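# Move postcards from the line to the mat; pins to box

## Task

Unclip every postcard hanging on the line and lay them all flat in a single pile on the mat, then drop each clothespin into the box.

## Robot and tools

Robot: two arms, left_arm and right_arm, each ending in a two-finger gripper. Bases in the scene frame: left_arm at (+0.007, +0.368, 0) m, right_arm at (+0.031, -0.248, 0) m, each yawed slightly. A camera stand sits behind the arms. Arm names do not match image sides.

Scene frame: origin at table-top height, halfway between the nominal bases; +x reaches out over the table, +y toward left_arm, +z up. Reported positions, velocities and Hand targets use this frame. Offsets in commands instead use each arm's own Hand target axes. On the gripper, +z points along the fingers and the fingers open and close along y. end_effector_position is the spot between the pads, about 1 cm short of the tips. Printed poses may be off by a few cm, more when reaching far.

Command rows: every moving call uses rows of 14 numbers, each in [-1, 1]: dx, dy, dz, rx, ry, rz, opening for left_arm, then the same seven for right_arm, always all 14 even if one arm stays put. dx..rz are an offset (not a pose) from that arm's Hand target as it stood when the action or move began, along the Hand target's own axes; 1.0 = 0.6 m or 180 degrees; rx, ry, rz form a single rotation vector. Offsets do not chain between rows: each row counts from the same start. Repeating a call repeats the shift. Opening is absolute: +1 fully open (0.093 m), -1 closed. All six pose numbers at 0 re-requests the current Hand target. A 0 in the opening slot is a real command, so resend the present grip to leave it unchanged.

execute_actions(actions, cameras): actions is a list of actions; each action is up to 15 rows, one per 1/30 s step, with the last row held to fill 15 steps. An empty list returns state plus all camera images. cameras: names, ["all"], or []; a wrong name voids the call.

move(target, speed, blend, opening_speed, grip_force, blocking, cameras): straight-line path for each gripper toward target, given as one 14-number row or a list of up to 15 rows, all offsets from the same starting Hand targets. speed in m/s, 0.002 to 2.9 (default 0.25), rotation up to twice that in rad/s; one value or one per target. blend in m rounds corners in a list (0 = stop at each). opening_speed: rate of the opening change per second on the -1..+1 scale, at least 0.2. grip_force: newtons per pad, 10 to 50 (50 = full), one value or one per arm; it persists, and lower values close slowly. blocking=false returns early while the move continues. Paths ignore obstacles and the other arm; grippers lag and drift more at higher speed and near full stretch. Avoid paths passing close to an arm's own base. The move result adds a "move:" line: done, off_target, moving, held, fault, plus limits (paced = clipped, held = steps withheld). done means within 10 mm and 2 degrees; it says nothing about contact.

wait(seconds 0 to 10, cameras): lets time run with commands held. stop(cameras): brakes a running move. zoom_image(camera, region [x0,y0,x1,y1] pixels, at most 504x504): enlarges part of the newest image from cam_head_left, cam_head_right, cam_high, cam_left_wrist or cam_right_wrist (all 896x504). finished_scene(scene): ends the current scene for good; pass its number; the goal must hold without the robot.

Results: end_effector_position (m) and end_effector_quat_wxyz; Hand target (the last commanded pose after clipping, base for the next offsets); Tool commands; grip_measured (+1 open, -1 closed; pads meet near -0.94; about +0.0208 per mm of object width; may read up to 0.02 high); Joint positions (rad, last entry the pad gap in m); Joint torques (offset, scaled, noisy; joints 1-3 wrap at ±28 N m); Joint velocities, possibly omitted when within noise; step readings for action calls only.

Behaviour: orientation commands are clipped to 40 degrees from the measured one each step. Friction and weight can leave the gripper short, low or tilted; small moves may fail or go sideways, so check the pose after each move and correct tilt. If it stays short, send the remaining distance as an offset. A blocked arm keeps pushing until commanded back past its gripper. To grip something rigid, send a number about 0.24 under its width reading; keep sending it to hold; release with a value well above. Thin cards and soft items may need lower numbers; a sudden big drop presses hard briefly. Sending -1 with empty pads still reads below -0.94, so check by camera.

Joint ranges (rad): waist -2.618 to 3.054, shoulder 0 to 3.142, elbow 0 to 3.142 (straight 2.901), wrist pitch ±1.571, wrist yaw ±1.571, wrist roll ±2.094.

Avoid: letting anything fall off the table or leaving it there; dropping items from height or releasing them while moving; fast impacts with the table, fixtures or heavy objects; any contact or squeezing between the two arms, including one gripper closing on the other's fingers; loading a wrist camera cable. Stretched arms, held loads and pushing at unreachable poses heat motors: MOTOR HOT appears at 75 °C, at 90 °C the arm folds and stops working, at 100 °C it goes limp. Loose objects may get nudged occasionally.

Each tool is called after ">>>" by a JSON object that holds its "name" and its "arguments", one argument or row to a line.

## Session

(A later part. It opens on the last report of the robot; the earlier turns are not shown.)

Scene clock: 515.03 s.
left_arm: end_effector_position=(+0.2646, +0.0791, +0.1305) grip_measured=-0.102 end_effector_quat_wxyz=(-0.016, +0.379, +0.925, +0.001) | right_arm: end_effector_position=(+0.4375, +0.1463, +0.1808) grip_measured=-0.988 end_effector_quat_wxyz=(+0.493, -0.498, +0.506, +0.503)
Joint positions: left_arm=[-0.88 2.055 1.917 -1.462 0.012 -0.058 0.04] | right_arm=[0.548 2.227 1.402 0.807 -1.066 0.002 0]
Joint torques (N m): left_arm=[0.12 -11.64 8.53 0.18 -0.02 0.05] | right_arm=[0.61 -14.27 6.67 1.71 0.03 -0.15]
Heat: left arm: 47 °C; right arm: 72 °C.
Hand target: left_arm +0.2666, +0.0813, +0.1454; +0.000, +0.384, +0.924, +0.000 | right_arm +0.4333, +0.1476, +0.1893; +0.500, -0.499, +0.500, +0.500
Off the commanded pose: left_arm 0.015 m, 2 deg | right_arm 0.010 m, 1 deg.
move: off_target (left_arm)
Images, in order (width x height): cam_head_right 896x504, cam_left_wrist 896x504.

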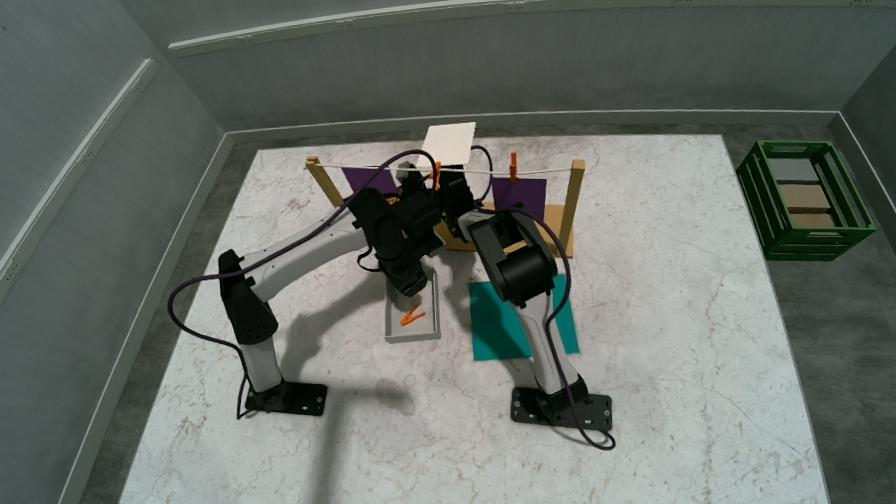

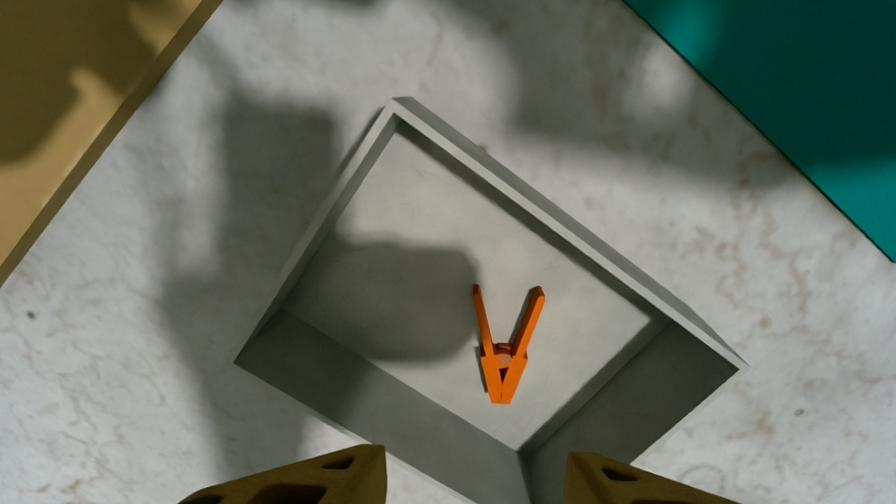

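>>> {"name": "move", "arguments": {
  "target": [
    [0,0,-0.1,0,0,0,-0.1,0,0,0,0,0,0,-1],
    [0.267,0.108,-0.308,0,0,0.249,1,0.09,0,0,0,0,0,-1]
  ],
  "speed": 0.2,
  "blend": [0.03,0],
  "cameras": ["cam_left_wrist","cam_head_right","cam_high"]
}}

Scene clock: 552.97 s.
left_arm: end_effector_position=(+0.2017, +0.2376, +0.3330) grip_measured=+1.000 end_effector_quat_wxyz=(+0.264, +0.675, +0.687, +0.046) | right_arm: end_effector_position=(+0.4350, +0.1449, +0.1504) grip_measured=-0.988 end_effector_quat_wxyz=(+0.508, -0.502, +0.492, +0.498)
Joint positions: left_arm=[-0.624 1.226 1.773 -1.575 0.012 0.97 0.093] | right_arm=[0.548 2.302 1.357 0.97 -1.065 0.002 0]
Joint torques (N m): left_arm=[-0.06 -1.94 5.33 1.29 0.07 0.04] | right_arm=[0.59 -10.15 6.41 1.7 0.04 -0.16]
Heat: left arm: 53 °C; right arm: 73 °C.
Hand target: left_arm +0.1996, +0.2406, +0.3302; +0.000, +0.707, +0.708, +0.000 | right_arm +0.4332, +0.1477, +0.1352; +0.500, -0.499, +0.500, +0.500
Off the commanded pose: left_arm 0.005 m, 31 deg | right_arm 0.015 m, 1 deg.
joint sent to its limit (left arm) — joint 4 (wrist pitch), lower limit. The joint targets are off in orientation, not in position.
move: off_target (left_arm, right_arm); target 2's new opening was sent with left_arm's hand 0.005 m and 31 deg from that target
Images, in order (width x height): cam_head_right 896x504, cam_high 896x504, cam_left_wrist 896x504.

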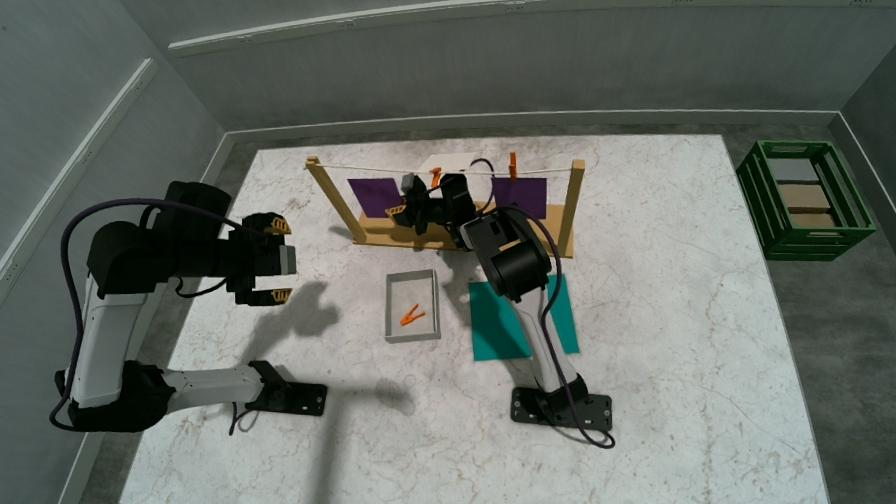

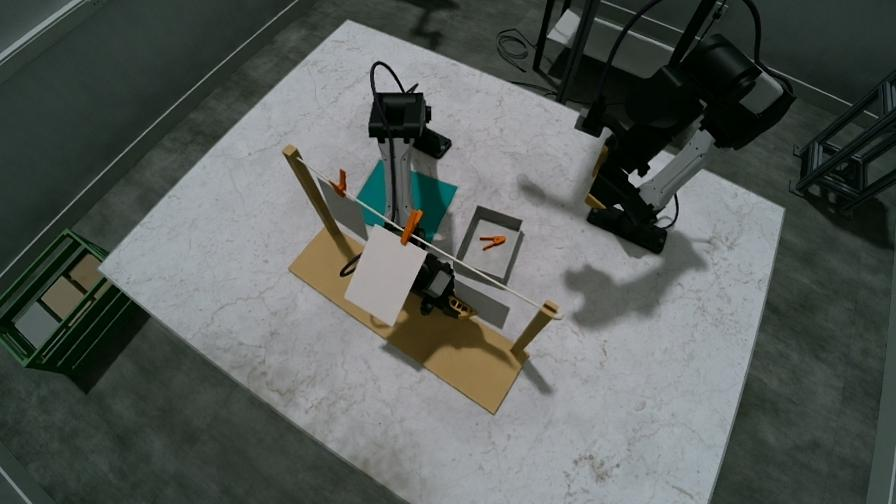

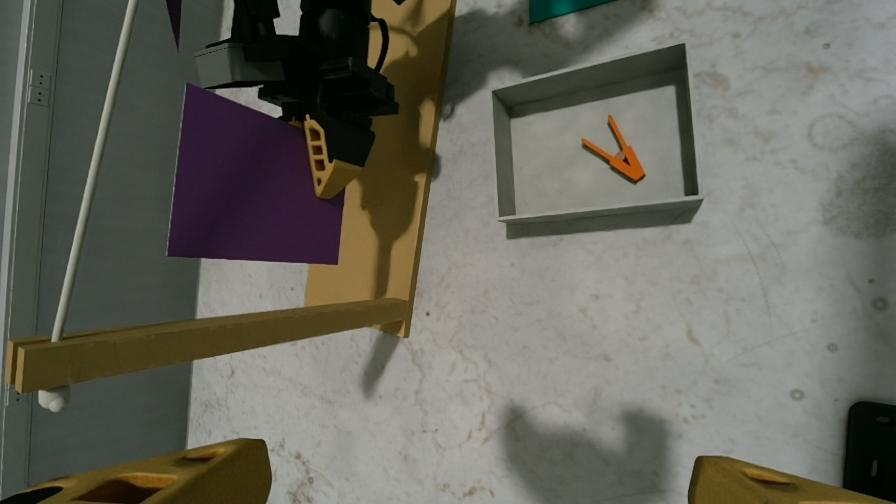

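>>> {"name": "move", "arguments": {
  "target": [
    [0,0,0,0,0,0,1,0.01,0.17,0,0,0,0,-1],
    [0,0,0,0,0,0,1,0.03,0.355,0.087,0,0,0,-1]
  ],
  "speed": [0.07,0.15],
  "blend": [0.02,0],
  "cameras": ["cam_left_wrist","cam_head_right","cam_right_wrist"]
}}

Scene clock: 559.30 s.
left_arm: end_effector_position=(+0.2017, +0.2376, +0.3330) grip_measured=+1.000 end_effector_quat_wxyz=(+0.264, +0.675, +0.687, +0.046) | right_arm: end_effector_position=(+0.2188, +0.2014, +0.1021) grip_measured=-0.988 end_effector_quat_wxyz=(-0.483, +0.505, -0.510, -0.501)
Joint positions: left_arm=[-0.624 1.226 1.773 -1.575 0.012 0.97 0.093] | right_arm=[1.018 2.122 0.749 1.336 -0.608 0.002 0]
Joint torques (N m): left_arm=[-0.08 -1.91 5.38 1.3 0.06 0.04] | right_arm=[-0.01 -12.21 4.59 1.99 0.06 -0.16]
Heat: left arm: 50 °C; right arm: 73 °C.
Hand target: left_arm +0.1996, +0.2406, +0.3302; +0.000, +0.707, +0.708, +0.000 | right_arm +0.2203, +0.2001, +0.1176; +0.500, -0.499, +0.500, +0.500
Off the commanded pose: left_arm 0.005 m, 31 deg | right_arm 0.016 m, 2 deg.
joint sent to its limit (left arm) — joint 4 (wrist pitch), lower limit. The joint targets are off in orientation, not in position.
move: off_target (left_arm, right_arm)
Images, in order (width x height): cam_head_right 896x504, cam_left_wrist 896x504, cam_right_wrist 896x504.

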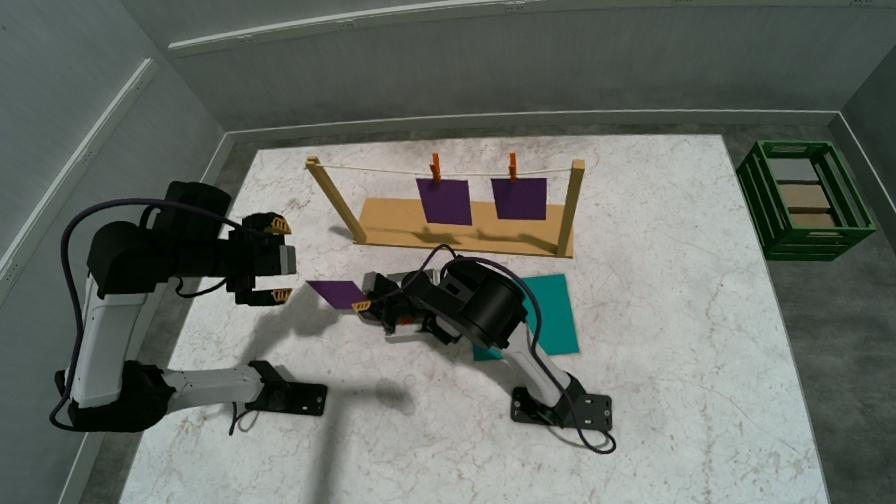

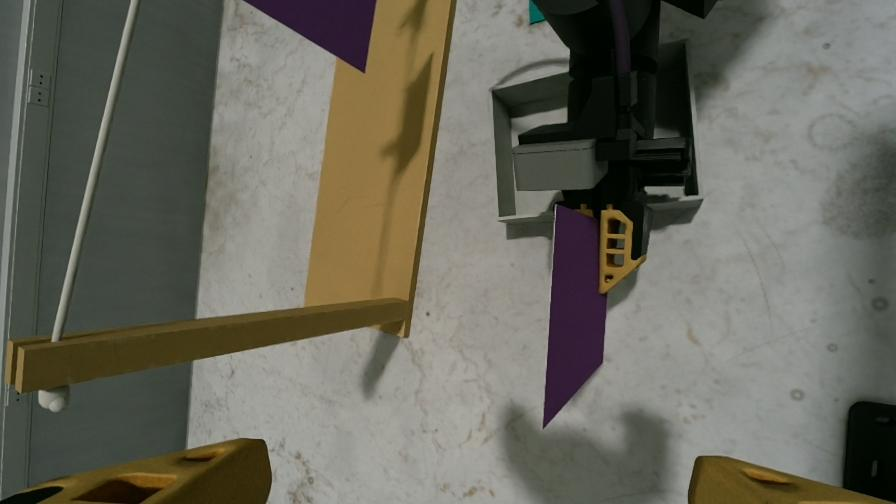

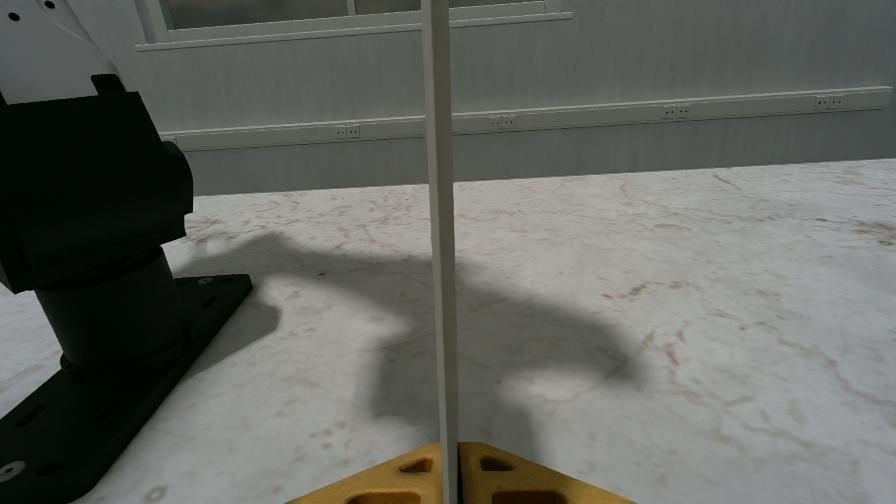

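>>> {"name": "move", "arguments": {
  "target": [-0.046,0.032,0.092,0,0,0,0.3,0,0,0,0,0,0,-1],
  "speed": 0.12,
  "cameras": ["cam_left_wrist","cam_head_right","cam_high"]
}}

>>> {"name": "zoom_image", "arguments": {
  "camera": "cam_head_right",
  "region": [230, 190, 430, 370]
}}

Scene clock: 567.23 s.
left_arm: end_effector_position=(+0.2204, +0.2123, +0.2789) grip_measured=+0.302 end_effector_quat_wxyz=(+0.158, +0.700, +0.696, +0.023) | right_arm: end_effector_position=(+0.2189, +0.2014, +0.1021) grip_measured=-0.988 end_effector_quat_wxyz=(-0.484, +0.505, -0.511, -0.501)
Joint positions: left_arm=[-0.669 1.399 1.725 -1.577 0.006 0.949 0.06] | right_arm=[1.018 2.122 0.749 1.336 -0.607 0.002 0]
Joint torques (N m): left_arm=[-0.54 -2.88 5.93 0.92 0.09 -0.16] | right_arm=[-0.02 -12.23 4.56 1.97 0.07 -0.16]
Heat: left arm: 47 °C; right arm: 71 °C.
Hand target: left_arm +0.2188, +0.2130, +0.2749; +0.000, +0.707, +0.708, +0.000 | right_arm +0.2203, +0.2001, +0.1176; +0.500, -0.499, +0.500, +0.500
Off the commanded pose: left_arm 0.004 m, 18 deg | right_arm 0.016 m, 2 deg.
joint sent to its limit (left arm) — joint 4 (wrist pitch), lower limit. The joint targets are off in orientation, not in position.
move: off_target (left_arm, right_arm)
Images, in order (width x height): cam_head_right 896x504, cam_high 896x504, cam_left_wrist 896x504.

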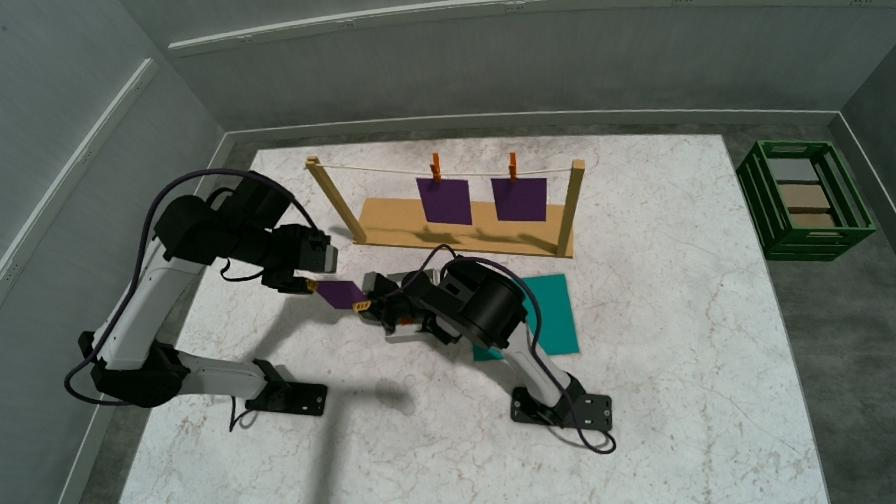

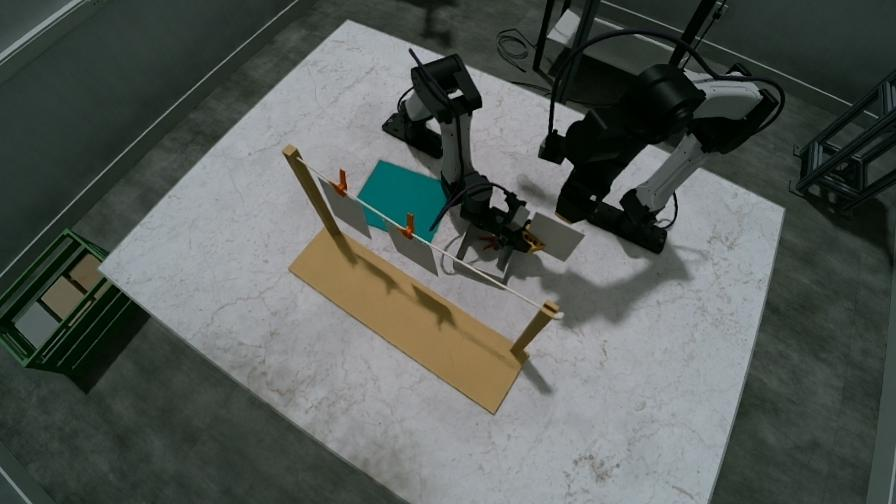

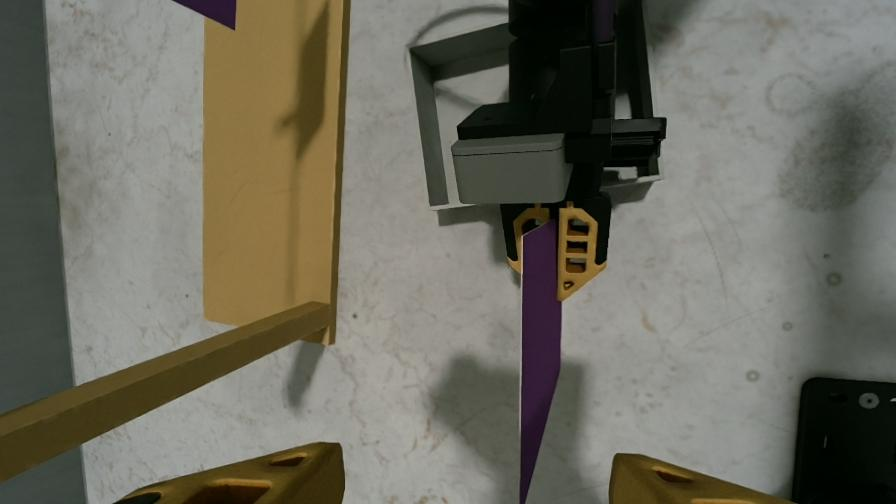

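Scaled by 2.520 from the camera's 896x504 image, which has a finer 1280x720 frame.

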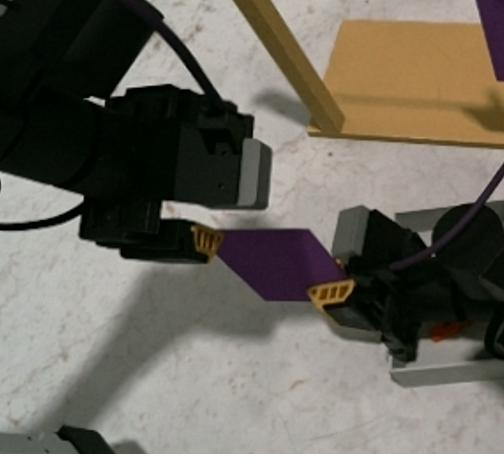

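>>> {"name": "move", "arguments": {
  "target": [
    [0,-0.024,0.02,0,0,0,0.3,0,0,0,0,0,0,-1],
    [0,-0.024,0.07,0,0,0,0.3,0,0,0,0,0,0,-1]
  ],
  "speed": 0.08,
  "blend": [0.01,0],
  "cameras": ["cam_left_wrist","cam_head_right","cam_right_wrist"]
}}

>>> {"name": "zoom_image", "arguments": {
  "camera": "cam_head_right",
  "region": [230, 190, 430, 370]
}}

Scene clock: 579.10 s.
left_arm: end_effector_position=(+0.2064, +0.2119, +0.2354) grip_measured=+0.302 end_effector_quat_wxyz=(+0.080, +0.706, +0.703, +0.007) | right_arm: end_effector_position=(+0.2189, +0.2014, +0.1021) grip_measured=-0.988 end_effector_quat_wxyz=(-0.484, +0.505, -0.511, -0.501)
Joint positions: left_arm=[-0.703 1.429 1.596 -1.578 0.006 0.915 0.06] | right_arm=[1.018 2.122 0.749 1.336 -0.607 0.002 0]
Joint torques (N m): left_arm=[-0.51 -3.45 6.22 0.59 0.09 -0.17] | right_arm=[0.01 -12.16 4.59 1.98 0.06 -0.16]
Heat: left arm: 44 °C; right arm: 70 °C.
Hand target: left_arm +0.2044, +0.2130, +0.2330; +0.000, +0.707, +0.708, +0.000 | right_arm +0.2203, +0.2001, +0.1176; +0.500, -0.499, +0.500, +0.500
Off the commanded pose: left_arm 0.003 m, 9 deg | right_arm 0.016 m, 2 deg.
joint sent to its limit (left arm) — joint 4 (wrist pitch), lower limit. The joint targets are off in orientation, not in position.
move: off_target (left_arm, right_arm)
Images, in order (width x height): cam_head_right 896x504, cam_left_wrist 896x504, cam_right_wrist 896x504.

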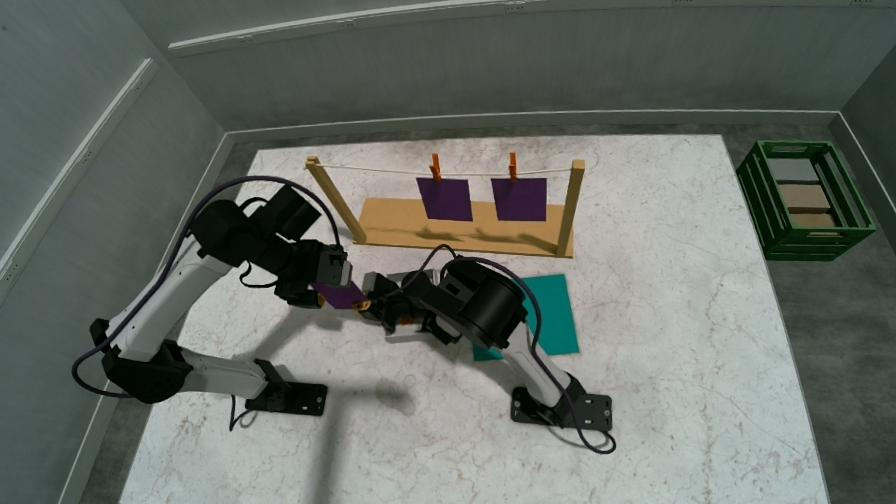

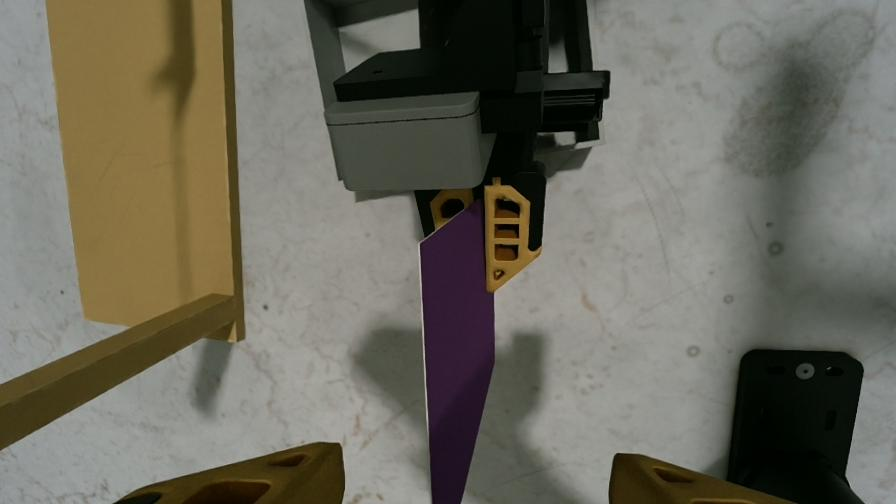

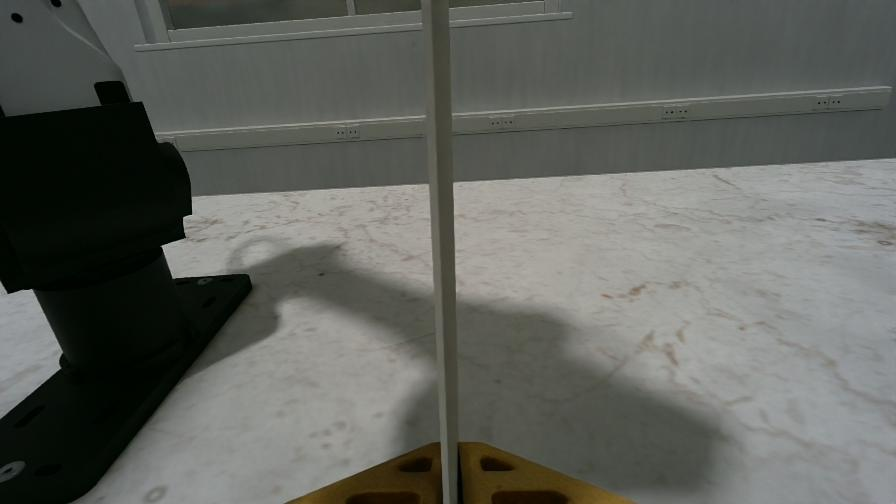

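Scaled by 2.520 from the camera's 896x504 image, which has a finer 1280x720 frame.

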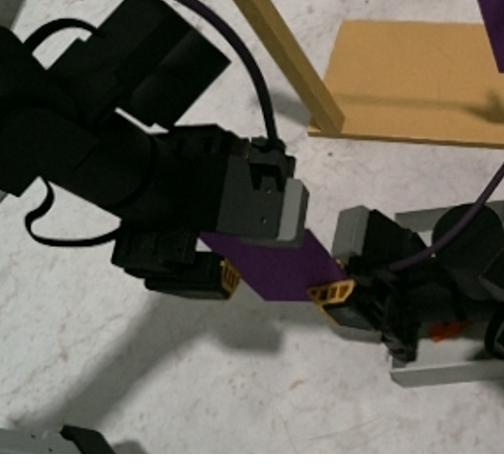

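>>> {"name": "move", "arguments": {
  "target": [
    [0,0.02,0,0,0,0,0.3,0,0,0,0,0,0,-1],
    [0,0.02,0.03,0,0,0,0.3,0,0,0,0,0,0,-1]
  ],
  "speed": 0.1,
  "cameras": ["cam_left_wrist","cam_head_right"]
}}

Scene clock: 595.33 s.
left_arm: end_effector_position=(+0.2172, +0.2098, +0.2195) grip_measured=+0.302 end_effector_quat_wxyz=(+0.046, +0.703, +0.710, +0.003) | right_arm: end_effector_position=(+0.2189, +0.2014, +0.1021) grip_measured=-0.988 end_effector_quat_wxyz=(-0.484, +0.505, -0.511, -0.501)
Joint positions: left_arm=[-0.684 1.505 1.604 -1.578 0.006 0.919 0.06] | right_arm=[1.018 2.122 0.749 1.336 -0.607 0.002 0]
Joint torques (N m): left_arm=[0.35 -3.93 5.89 0.47 0.1 0.06] | right_arm=[0.01 -12.22 4.57 1.98 0.07 -0.16]
Heat: left arm: 42 °C; right arm: 69 °C.
Hand target: left_arm +0.2164, +0.2130, +0.2149; +0.000, +0.707, +0.708, +0.000 | right_arm +0.2203, +0.2001, +0.1176; +0.500, -0.499, +0.500, +0.500
Off the commanded pose: left_arm 0.006 m, 5 deg | right_arm 0.016 m, 2 deg.
joint sent to its limit (left arm) — joint 4 (wrist pitch), lower limit. The joint targets are off in orientation, not in position.
move: off_target (left_arm, right_arm)
Images, in order (width x height): cam_head_right 896x504, cam_left_wrist 896x504.

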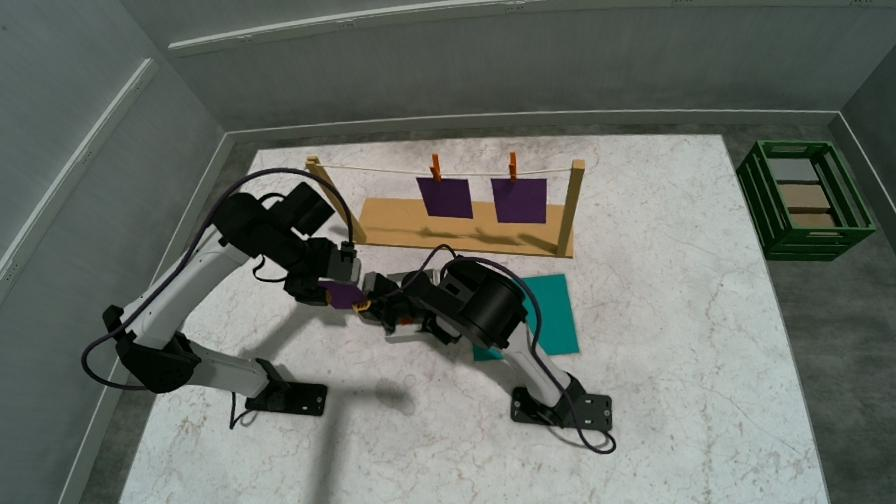

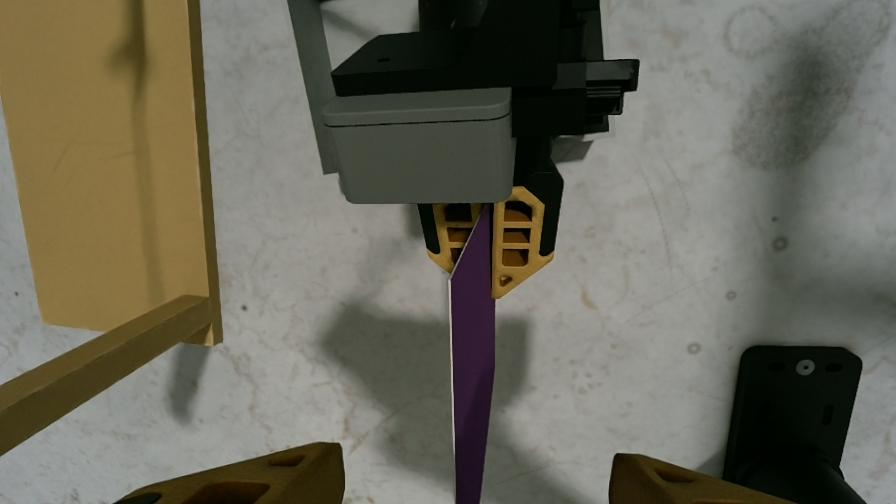

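>>> {"name": "zoom_image", "arguments": {
  "camera": "cam_head_right",
  "region": [270, 230, 450, 350]
}}

>>> {"name": "move", "arguments": {
  "target": [0,0.011,0.005,0,0,0,0.3,0,0,0,0,0,0,-1],
  "speed": 0.05,
  "cameras": ["cam_left_wrist", "cam_high"]
}}

Scaled by 2.800 from the camera's 896x504 image, which has a finer 1280x720 frame.

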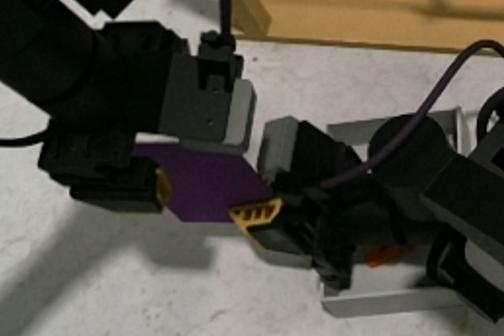

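Scene clock: 598.53 s.
left_arm: end_effector_position=(+0.2217, +0.2112, +0.2128) grip_measured=+0.302 end_effector_quat_wxyz=(+0.032, +0.703, +0.711, +0.002) | right_arm: end_effector_position=(+0.2189, +0.2014, +0.1021) grip_measured=-0.988 end_effector_quat_wxyz=(-0.484, +0.505, -0.511, -0.501)
Joint positions: left_arm=[-0.67 1.533 1.604 -1.578 0.006 0.933 0.06] | right_arm=[1.018 2.122 0.749 1.336 -0.607 0.002 0]
Joint torques (N m): left_arm=[0.38 -4 7.25 0.4 0.09 0.03] | right_arm=[-0.01 -12.21 4.59 1.99 0.06 -0.16]
Heat: left arm: 41 °C; right arm: 69 °C.
Hand target: left_arm +0.2229, +0.2130, +0.2120; +0.000, +0.707, +0.708, +0.000 | right_arm +0.2203, +0.2001, +0.1176; +0.500, -0.499, +0.500, +0.500
Off the commanded pose: left_arm 0.002 m, 4 deg | right_arm 0.016 m, 2 deg.
joint sent to its limit (left arm) — joint 4 (wrist pitch), lower limit. The joint targets are off in orientation, not in position.
move: off_target (left_arm, right_arm)
Images, in order (width x height): cam_high 896x504, cam_left_wrist 896x504.

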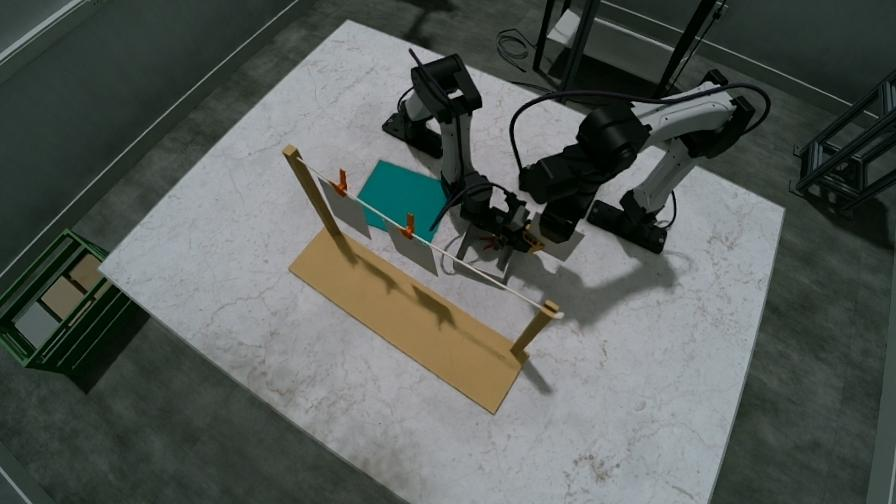

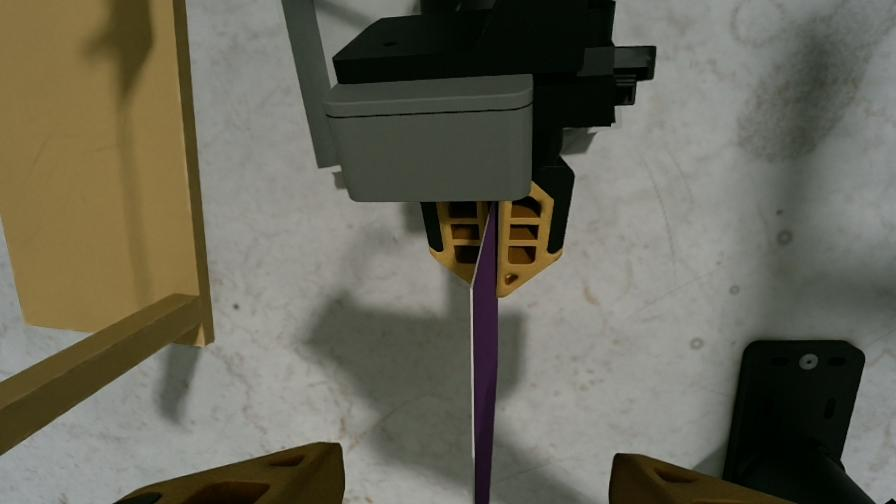

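>>> {"name": "move", "arguments": {
  "target": [0,0.003,0.003,0,0,0,-1,0,0,0,0,0,0,-1],
  "opening_speed": 0.6,
  "speed": 0.05,
  "cameras": ["cam_left_wrist", "cam_head_left", "cam_head_right"]
}}

>>> {"name": "zoom_image", "arguments": {
  "camera": "cam_head_left",
  "region": [250, 180, 450, 320]
}}

Scene clock: 602.93 s.
left_arm: end_effector_position=(+0.2230, +0.2114, +0.2103) grip_measured=-0.972 end_effector_quat_wxyz=(+0.027, +0.703, +0.710, +0.001) | right_arm: end_effector_position=(+0.2202, +0.2014, +0.1022) grip_measured=-0.988 end_effector_quat_wxyz=(+0.486, -0.503, +0.512, +0.499)
Joint positions: left_arm=[-0.666 1.543 1.604 -1.578 0.006 0.938 0] | right_arm=[1.018 2.122 0.749 1.337 -0.599 0.002 0]
Joint torques (N m): left_arm=[0.4 -4.05 7.47 0.39 0.1 0.07] | right_arm=[0.02 -12.23 4.59 1.99 -0.03 -0.16]
Heat: left arm: 41 °C; right arm: 68 °C.
Hand target: left_arm +0.2247, +0.2130, +0.2101; +0.000, +0.707, +0.708, +0.000 | right_arm +0.2203, +0.2001, +0.1176; +0.500, -0.499, +0.500, +0.500
Off the commanded pose: left_arm 0.002 m, 3 deg | right_arm 0.015 m, 2 deg.
joint sent to its limit (left arm) — joint 4 (wrist pitch), lower limit. The joint targets still meet the commanded pose.
move: off_target (left_arm, right_arm)
Images, in order (width x height): cam_head_left 896x504, cam_head_right 896x504, cam_left_wrist 896x504.

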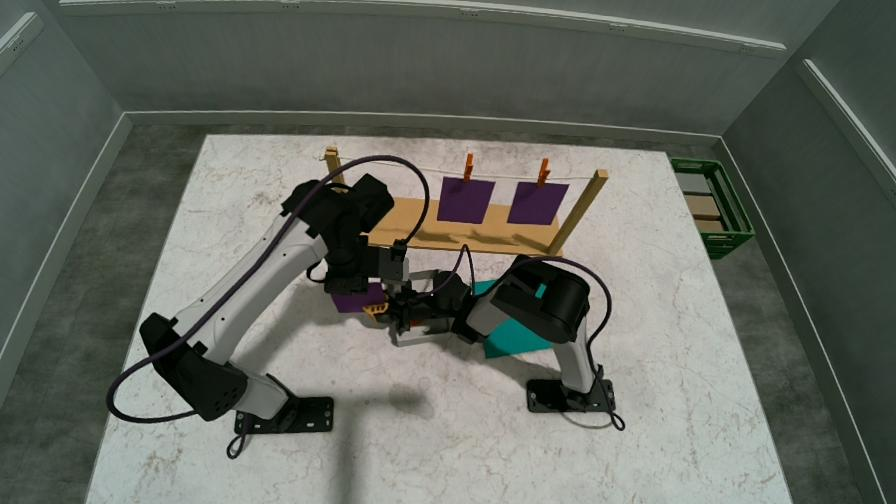

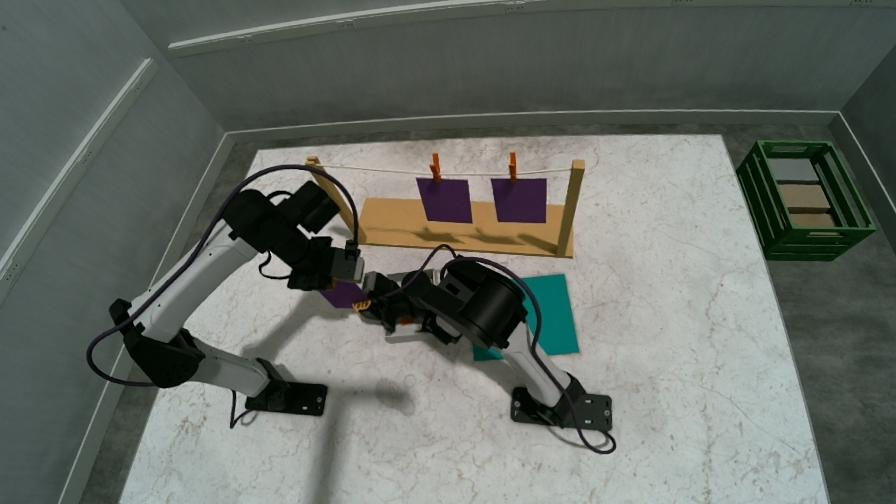

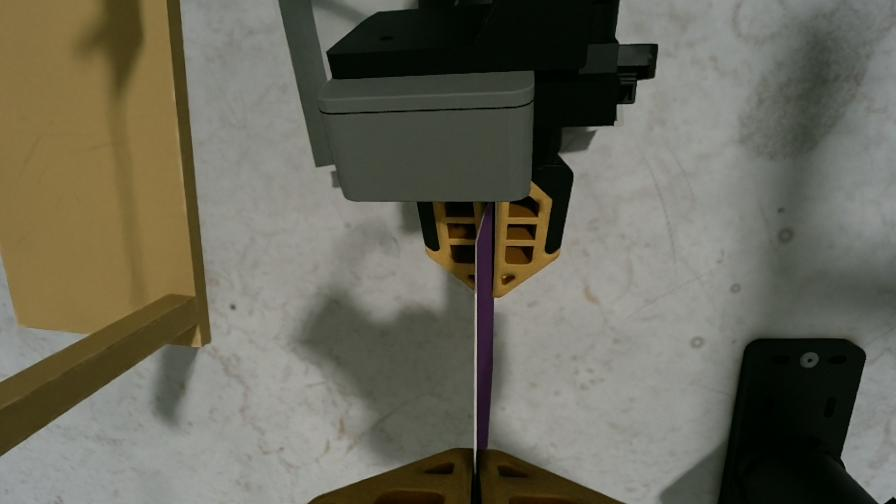

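Scaled by 2.520 from the camera's 896x504 image, which has a finer 1280x720 frame.

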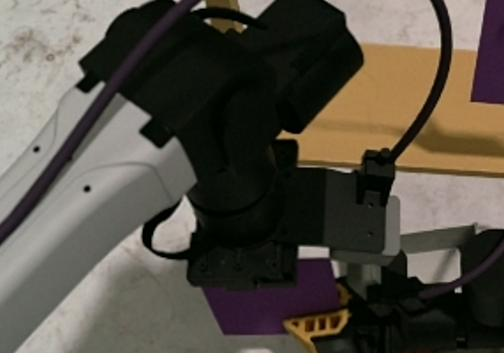

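>>> {"name": "move", "arguments": {
  "target": [0,0,0,0,0,0,-1,0,0,0,0,0,0,0.2],
  "opening_speed": 0.6,
  "cameras": ["cam_left_wrist", "cam_head_left"]
}}

Scene clock: 606.83 s.
left_arm: end_effector_position=(+0.2230, +0.2114, +0.2103) grip_measured=-0.972 end_effector_quat_wxyz=(+0.027, +0.703, +0.710, +0.001) | right_arm: end_effector_position=(+0.2202, +0.2014, +0.1023) grip_measured=+0.198 end_effector_quat_wxyz=(+0.486, -0.503, +0.512, +0.499)
Joint positions: left_arm=[-0.666 1.543 1.604 -1.578 0.006 0.938 0] | right_arm=[1.018 2.122 0.749 1.337 -0.599 0.002 0.055]
Joint torques (N m): left_arm=[0.36 -4.05 7.5 0.38 0.1 0.07] | right_arm=[0.02 -12.22 4.6 1.98 -0.01 -0.17]
Heat: left arm: 41 °C; right arm: 68 °C.
Hand target: left_arm +0.2247, +0.2130, +0.2101; +0.000, +0.707, +0.708, +0.000 | right_arm +0.2203, +0.2001, +0.1177; +0.500, -0.499, +0.500, +0.500
Off the commanded pose: left_arm 0.002 m, 3 deg | right_arm 0.015 m, 2 deg.
joint sent to its limit (left arm) — joint 4 (wrist pitch), lower limit. The joint targets still meet the commanded pose.
move: off_target (left_arm, right_arm)
Images, in order (width x height): cam_head_left 896x504, cam_left_wrist 896x504.

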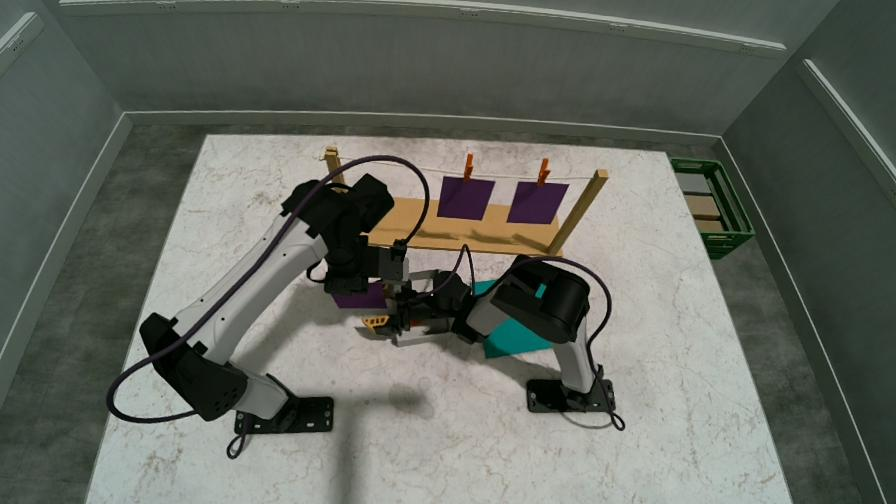

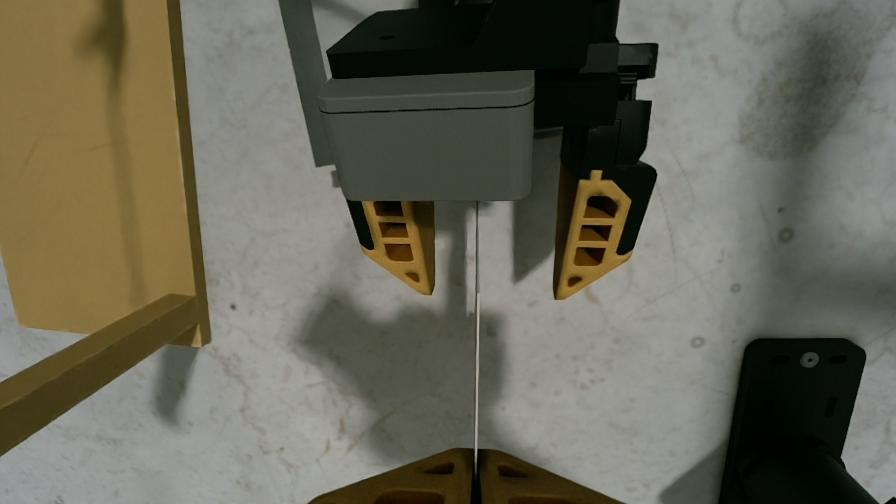

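>>> {"name": "move", "arguments": {
  "target": [
    [0,0,0,0,0,0,-1,0,0,-0.2,0,0,0,0.2],
    [0,0,0,0,0,0,-1,-0.167,-0.05,-0.5,0.25,0,0,0.2],
    [0,0,0,0,0,0,-1,-0.217,-0.05,-1.0,0.5,0,0,0.2]
  ],
  "blend": [0.03,0.05,0],
  "speed": [0.12,0.2,0.2],
  "cameras": ["cam_left_wrist","cam_head_left","cam_high"]
}}

Scene clock: 620.07 s.
left_arm: end_effector_position=(+0.2230, +0.2114, +0.2103) grip_measured=-0.972 end_effector_quat_wxyz=(+0.027, +0.703, +0.710, +0.001) | right_arm: end_effector_position=(+0.2495, -0.3952, +0.2399) grip_measured=+0.198 end_effector_quat_wxyz=(+0.704, +0.001, +0.710, +0.010)
Joint positions: left_arm=[-0.666 1.543 1.604 -1.578 0.006 0.938 0] | right_arm=[-1.204 0.82 0.327 0.465 -1.259 -0.011 0.055]
Joint torques (N m): left_arm=[0.39 -4.05 7.5 0.39 0.1 0.08] | right_arm=[-0.23 0.05 10.39 1.56 0.04 -0.09]
Heat: left arm: 41 °C; right arm: 66 °C.
Hand target: left_arm +0.2247, +0.2130, +0.2101; +0.000, +0.707, +0.708, +0.000 | right_arm +0.2499, -0.4000, +0.2472; +0.707, +0.001, +0.708, +0.000
Off the commanded pose: left_arm 0.002 m, 3 deg | right_arm 0.009 m, 1 deg.
joint sent to its limit (left arm) — joint 4 (wrist pitch), lower limit. The joint targets still meet the commanded pose.
move: off_target (left_arm)
Images, in order (width x height): cam_head_left 896x504, cam_high 896x504, cam_left_wrist 896x504.

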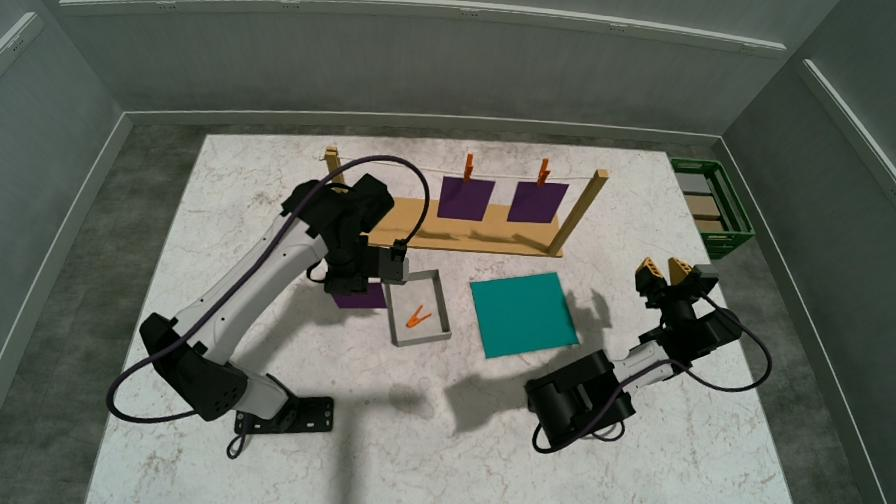

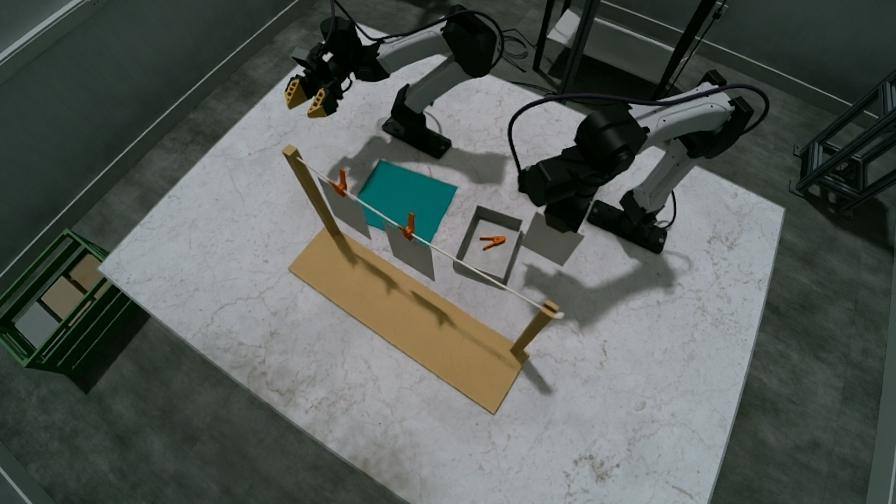

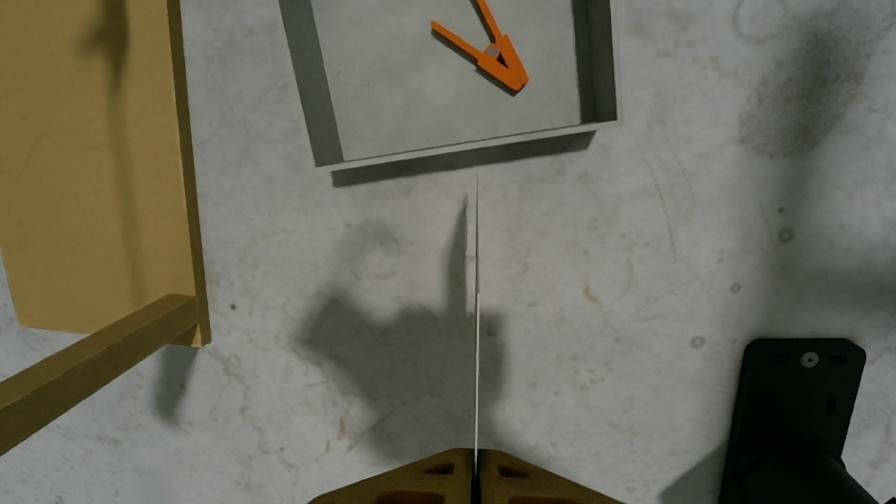

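>>> {"name": "move", "arguments": {
  "target": [-0.072,0.017,-0.045,0,0,-0.5,-1,0,0,0,0,0,0,0.2],
  "speed": 0.2,
  "cameras": ["cam_left_wrist"]
}}

>>> {"name": "move", "arguments": {
  "target": [0,0,0,0,0,0,-1,0,0,0,0,0,0,0.2],
  "cameras": ["cam_head_left"]
}}

Scene clock: 642.10 s.
left_arm: end_effector_position=(+0.2335, +0.1718, +0.2349) grip_measured=-0.972 end_effector_quat_wxyz=(+0.055, +0.004, +0.997, -0.050) | right_arm: end_effector_position=(+0.2495, -0.3952, +0.2401) grip_measured=+0.198 end_effector_quat_wxyz=(+0.704, +0.000, +0.710, +0.010)
Joint positions: left_arm=[-0.754 1.612 1.767 -1.578 0.005 -0.702 0] | right_arm=[-1.204 0.82 0.327 0.466 -1.259 -0.011 0.055]
Joint torques (N m): left_arm=[-0.47 -4.53 8.53 0.6 0.02 -0.2] | right_arm=[-0.21 0.06 10.4 1.58 0.04 -0.09]
Heat: left arm: 42 °C; right arm: 56 °C.
Hand target: left_arm +0.2350, +0.1698, +0.2371; +0.000, -0.001, +1.000, +0.000 | right_arm +0.2499, -0.4000, +0.2473; +0.707, +0.001, +0.708, +0.000
Off the commanded pose: left_arm 0.003 m, 9 deg | right_arm 0.009 m, 1 deg.
joint sent to its limit (left arm) — joint 4 (wrist pitch), lower limit. The joint targets are off in orientation, not in position.
move: off_target (left_arm)
Images, in order (width x height): cam_left_wrist 896x504.

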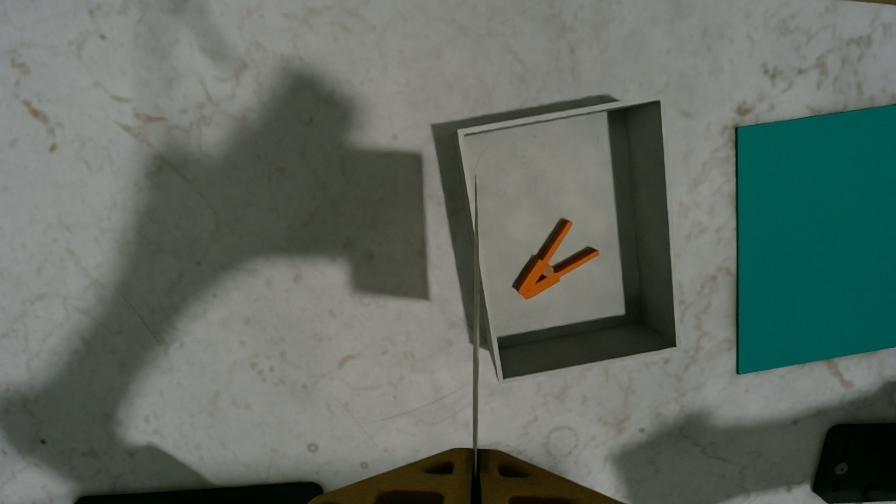

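Scene clock: 642.60 s.
left_arm: end_effector_position=(+0.2335, +0.1718, +0.2349) grip_measured=-0.972 end_effector_quat_wxyz=(+0.055, +0.004, +0.997, -0.050) | right_arm: end_effector_position=(+0.2495, -0.3952, +0.2401) grip_measured=+0.198 end_effector_quat_wxyz=(+0.704, +0.000, +0.710, +0.010)
Joint positions: left_arm=[-0.754 1.612 1.767 -1.578 0.005 -0.703 0] | right_arm=[-1.204 0.82 0.327 0.466 -1.259 -0.011 0.055]
Joint torques (N m): left_arm=[-0.43 -4.52 8.51 0.6 0.02 -0.19] | right_arm=[-0.24 0.06 10.41 1.59 0.03 -0.07]
Heat: left arm: 42 °C; right arm: 56 °C.
Hand target: left_arm +0.2350, +0.1698, +0.2371; +0.000, -0.001, +1.000, +0.000 | right_arm +0.2499, -0.4000, +0.2473; +0.707, +0.001, +0.708, +0.000
Off the commanded pose: left_arm 0.003 m, 9 deg | right_arm 0.009 m, 1 deg.
joint sent to its limit (left arm) — joint 4 (wrist pitch), lower limit. The joint targets are off in orientation, not in position.
move: off_target (left_arm)
Images, in order (width x height): cam_head_left 896x504.

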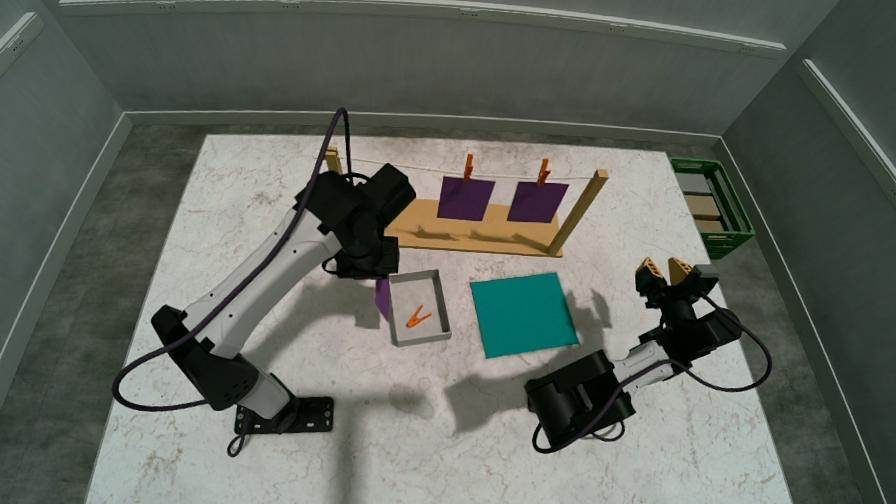

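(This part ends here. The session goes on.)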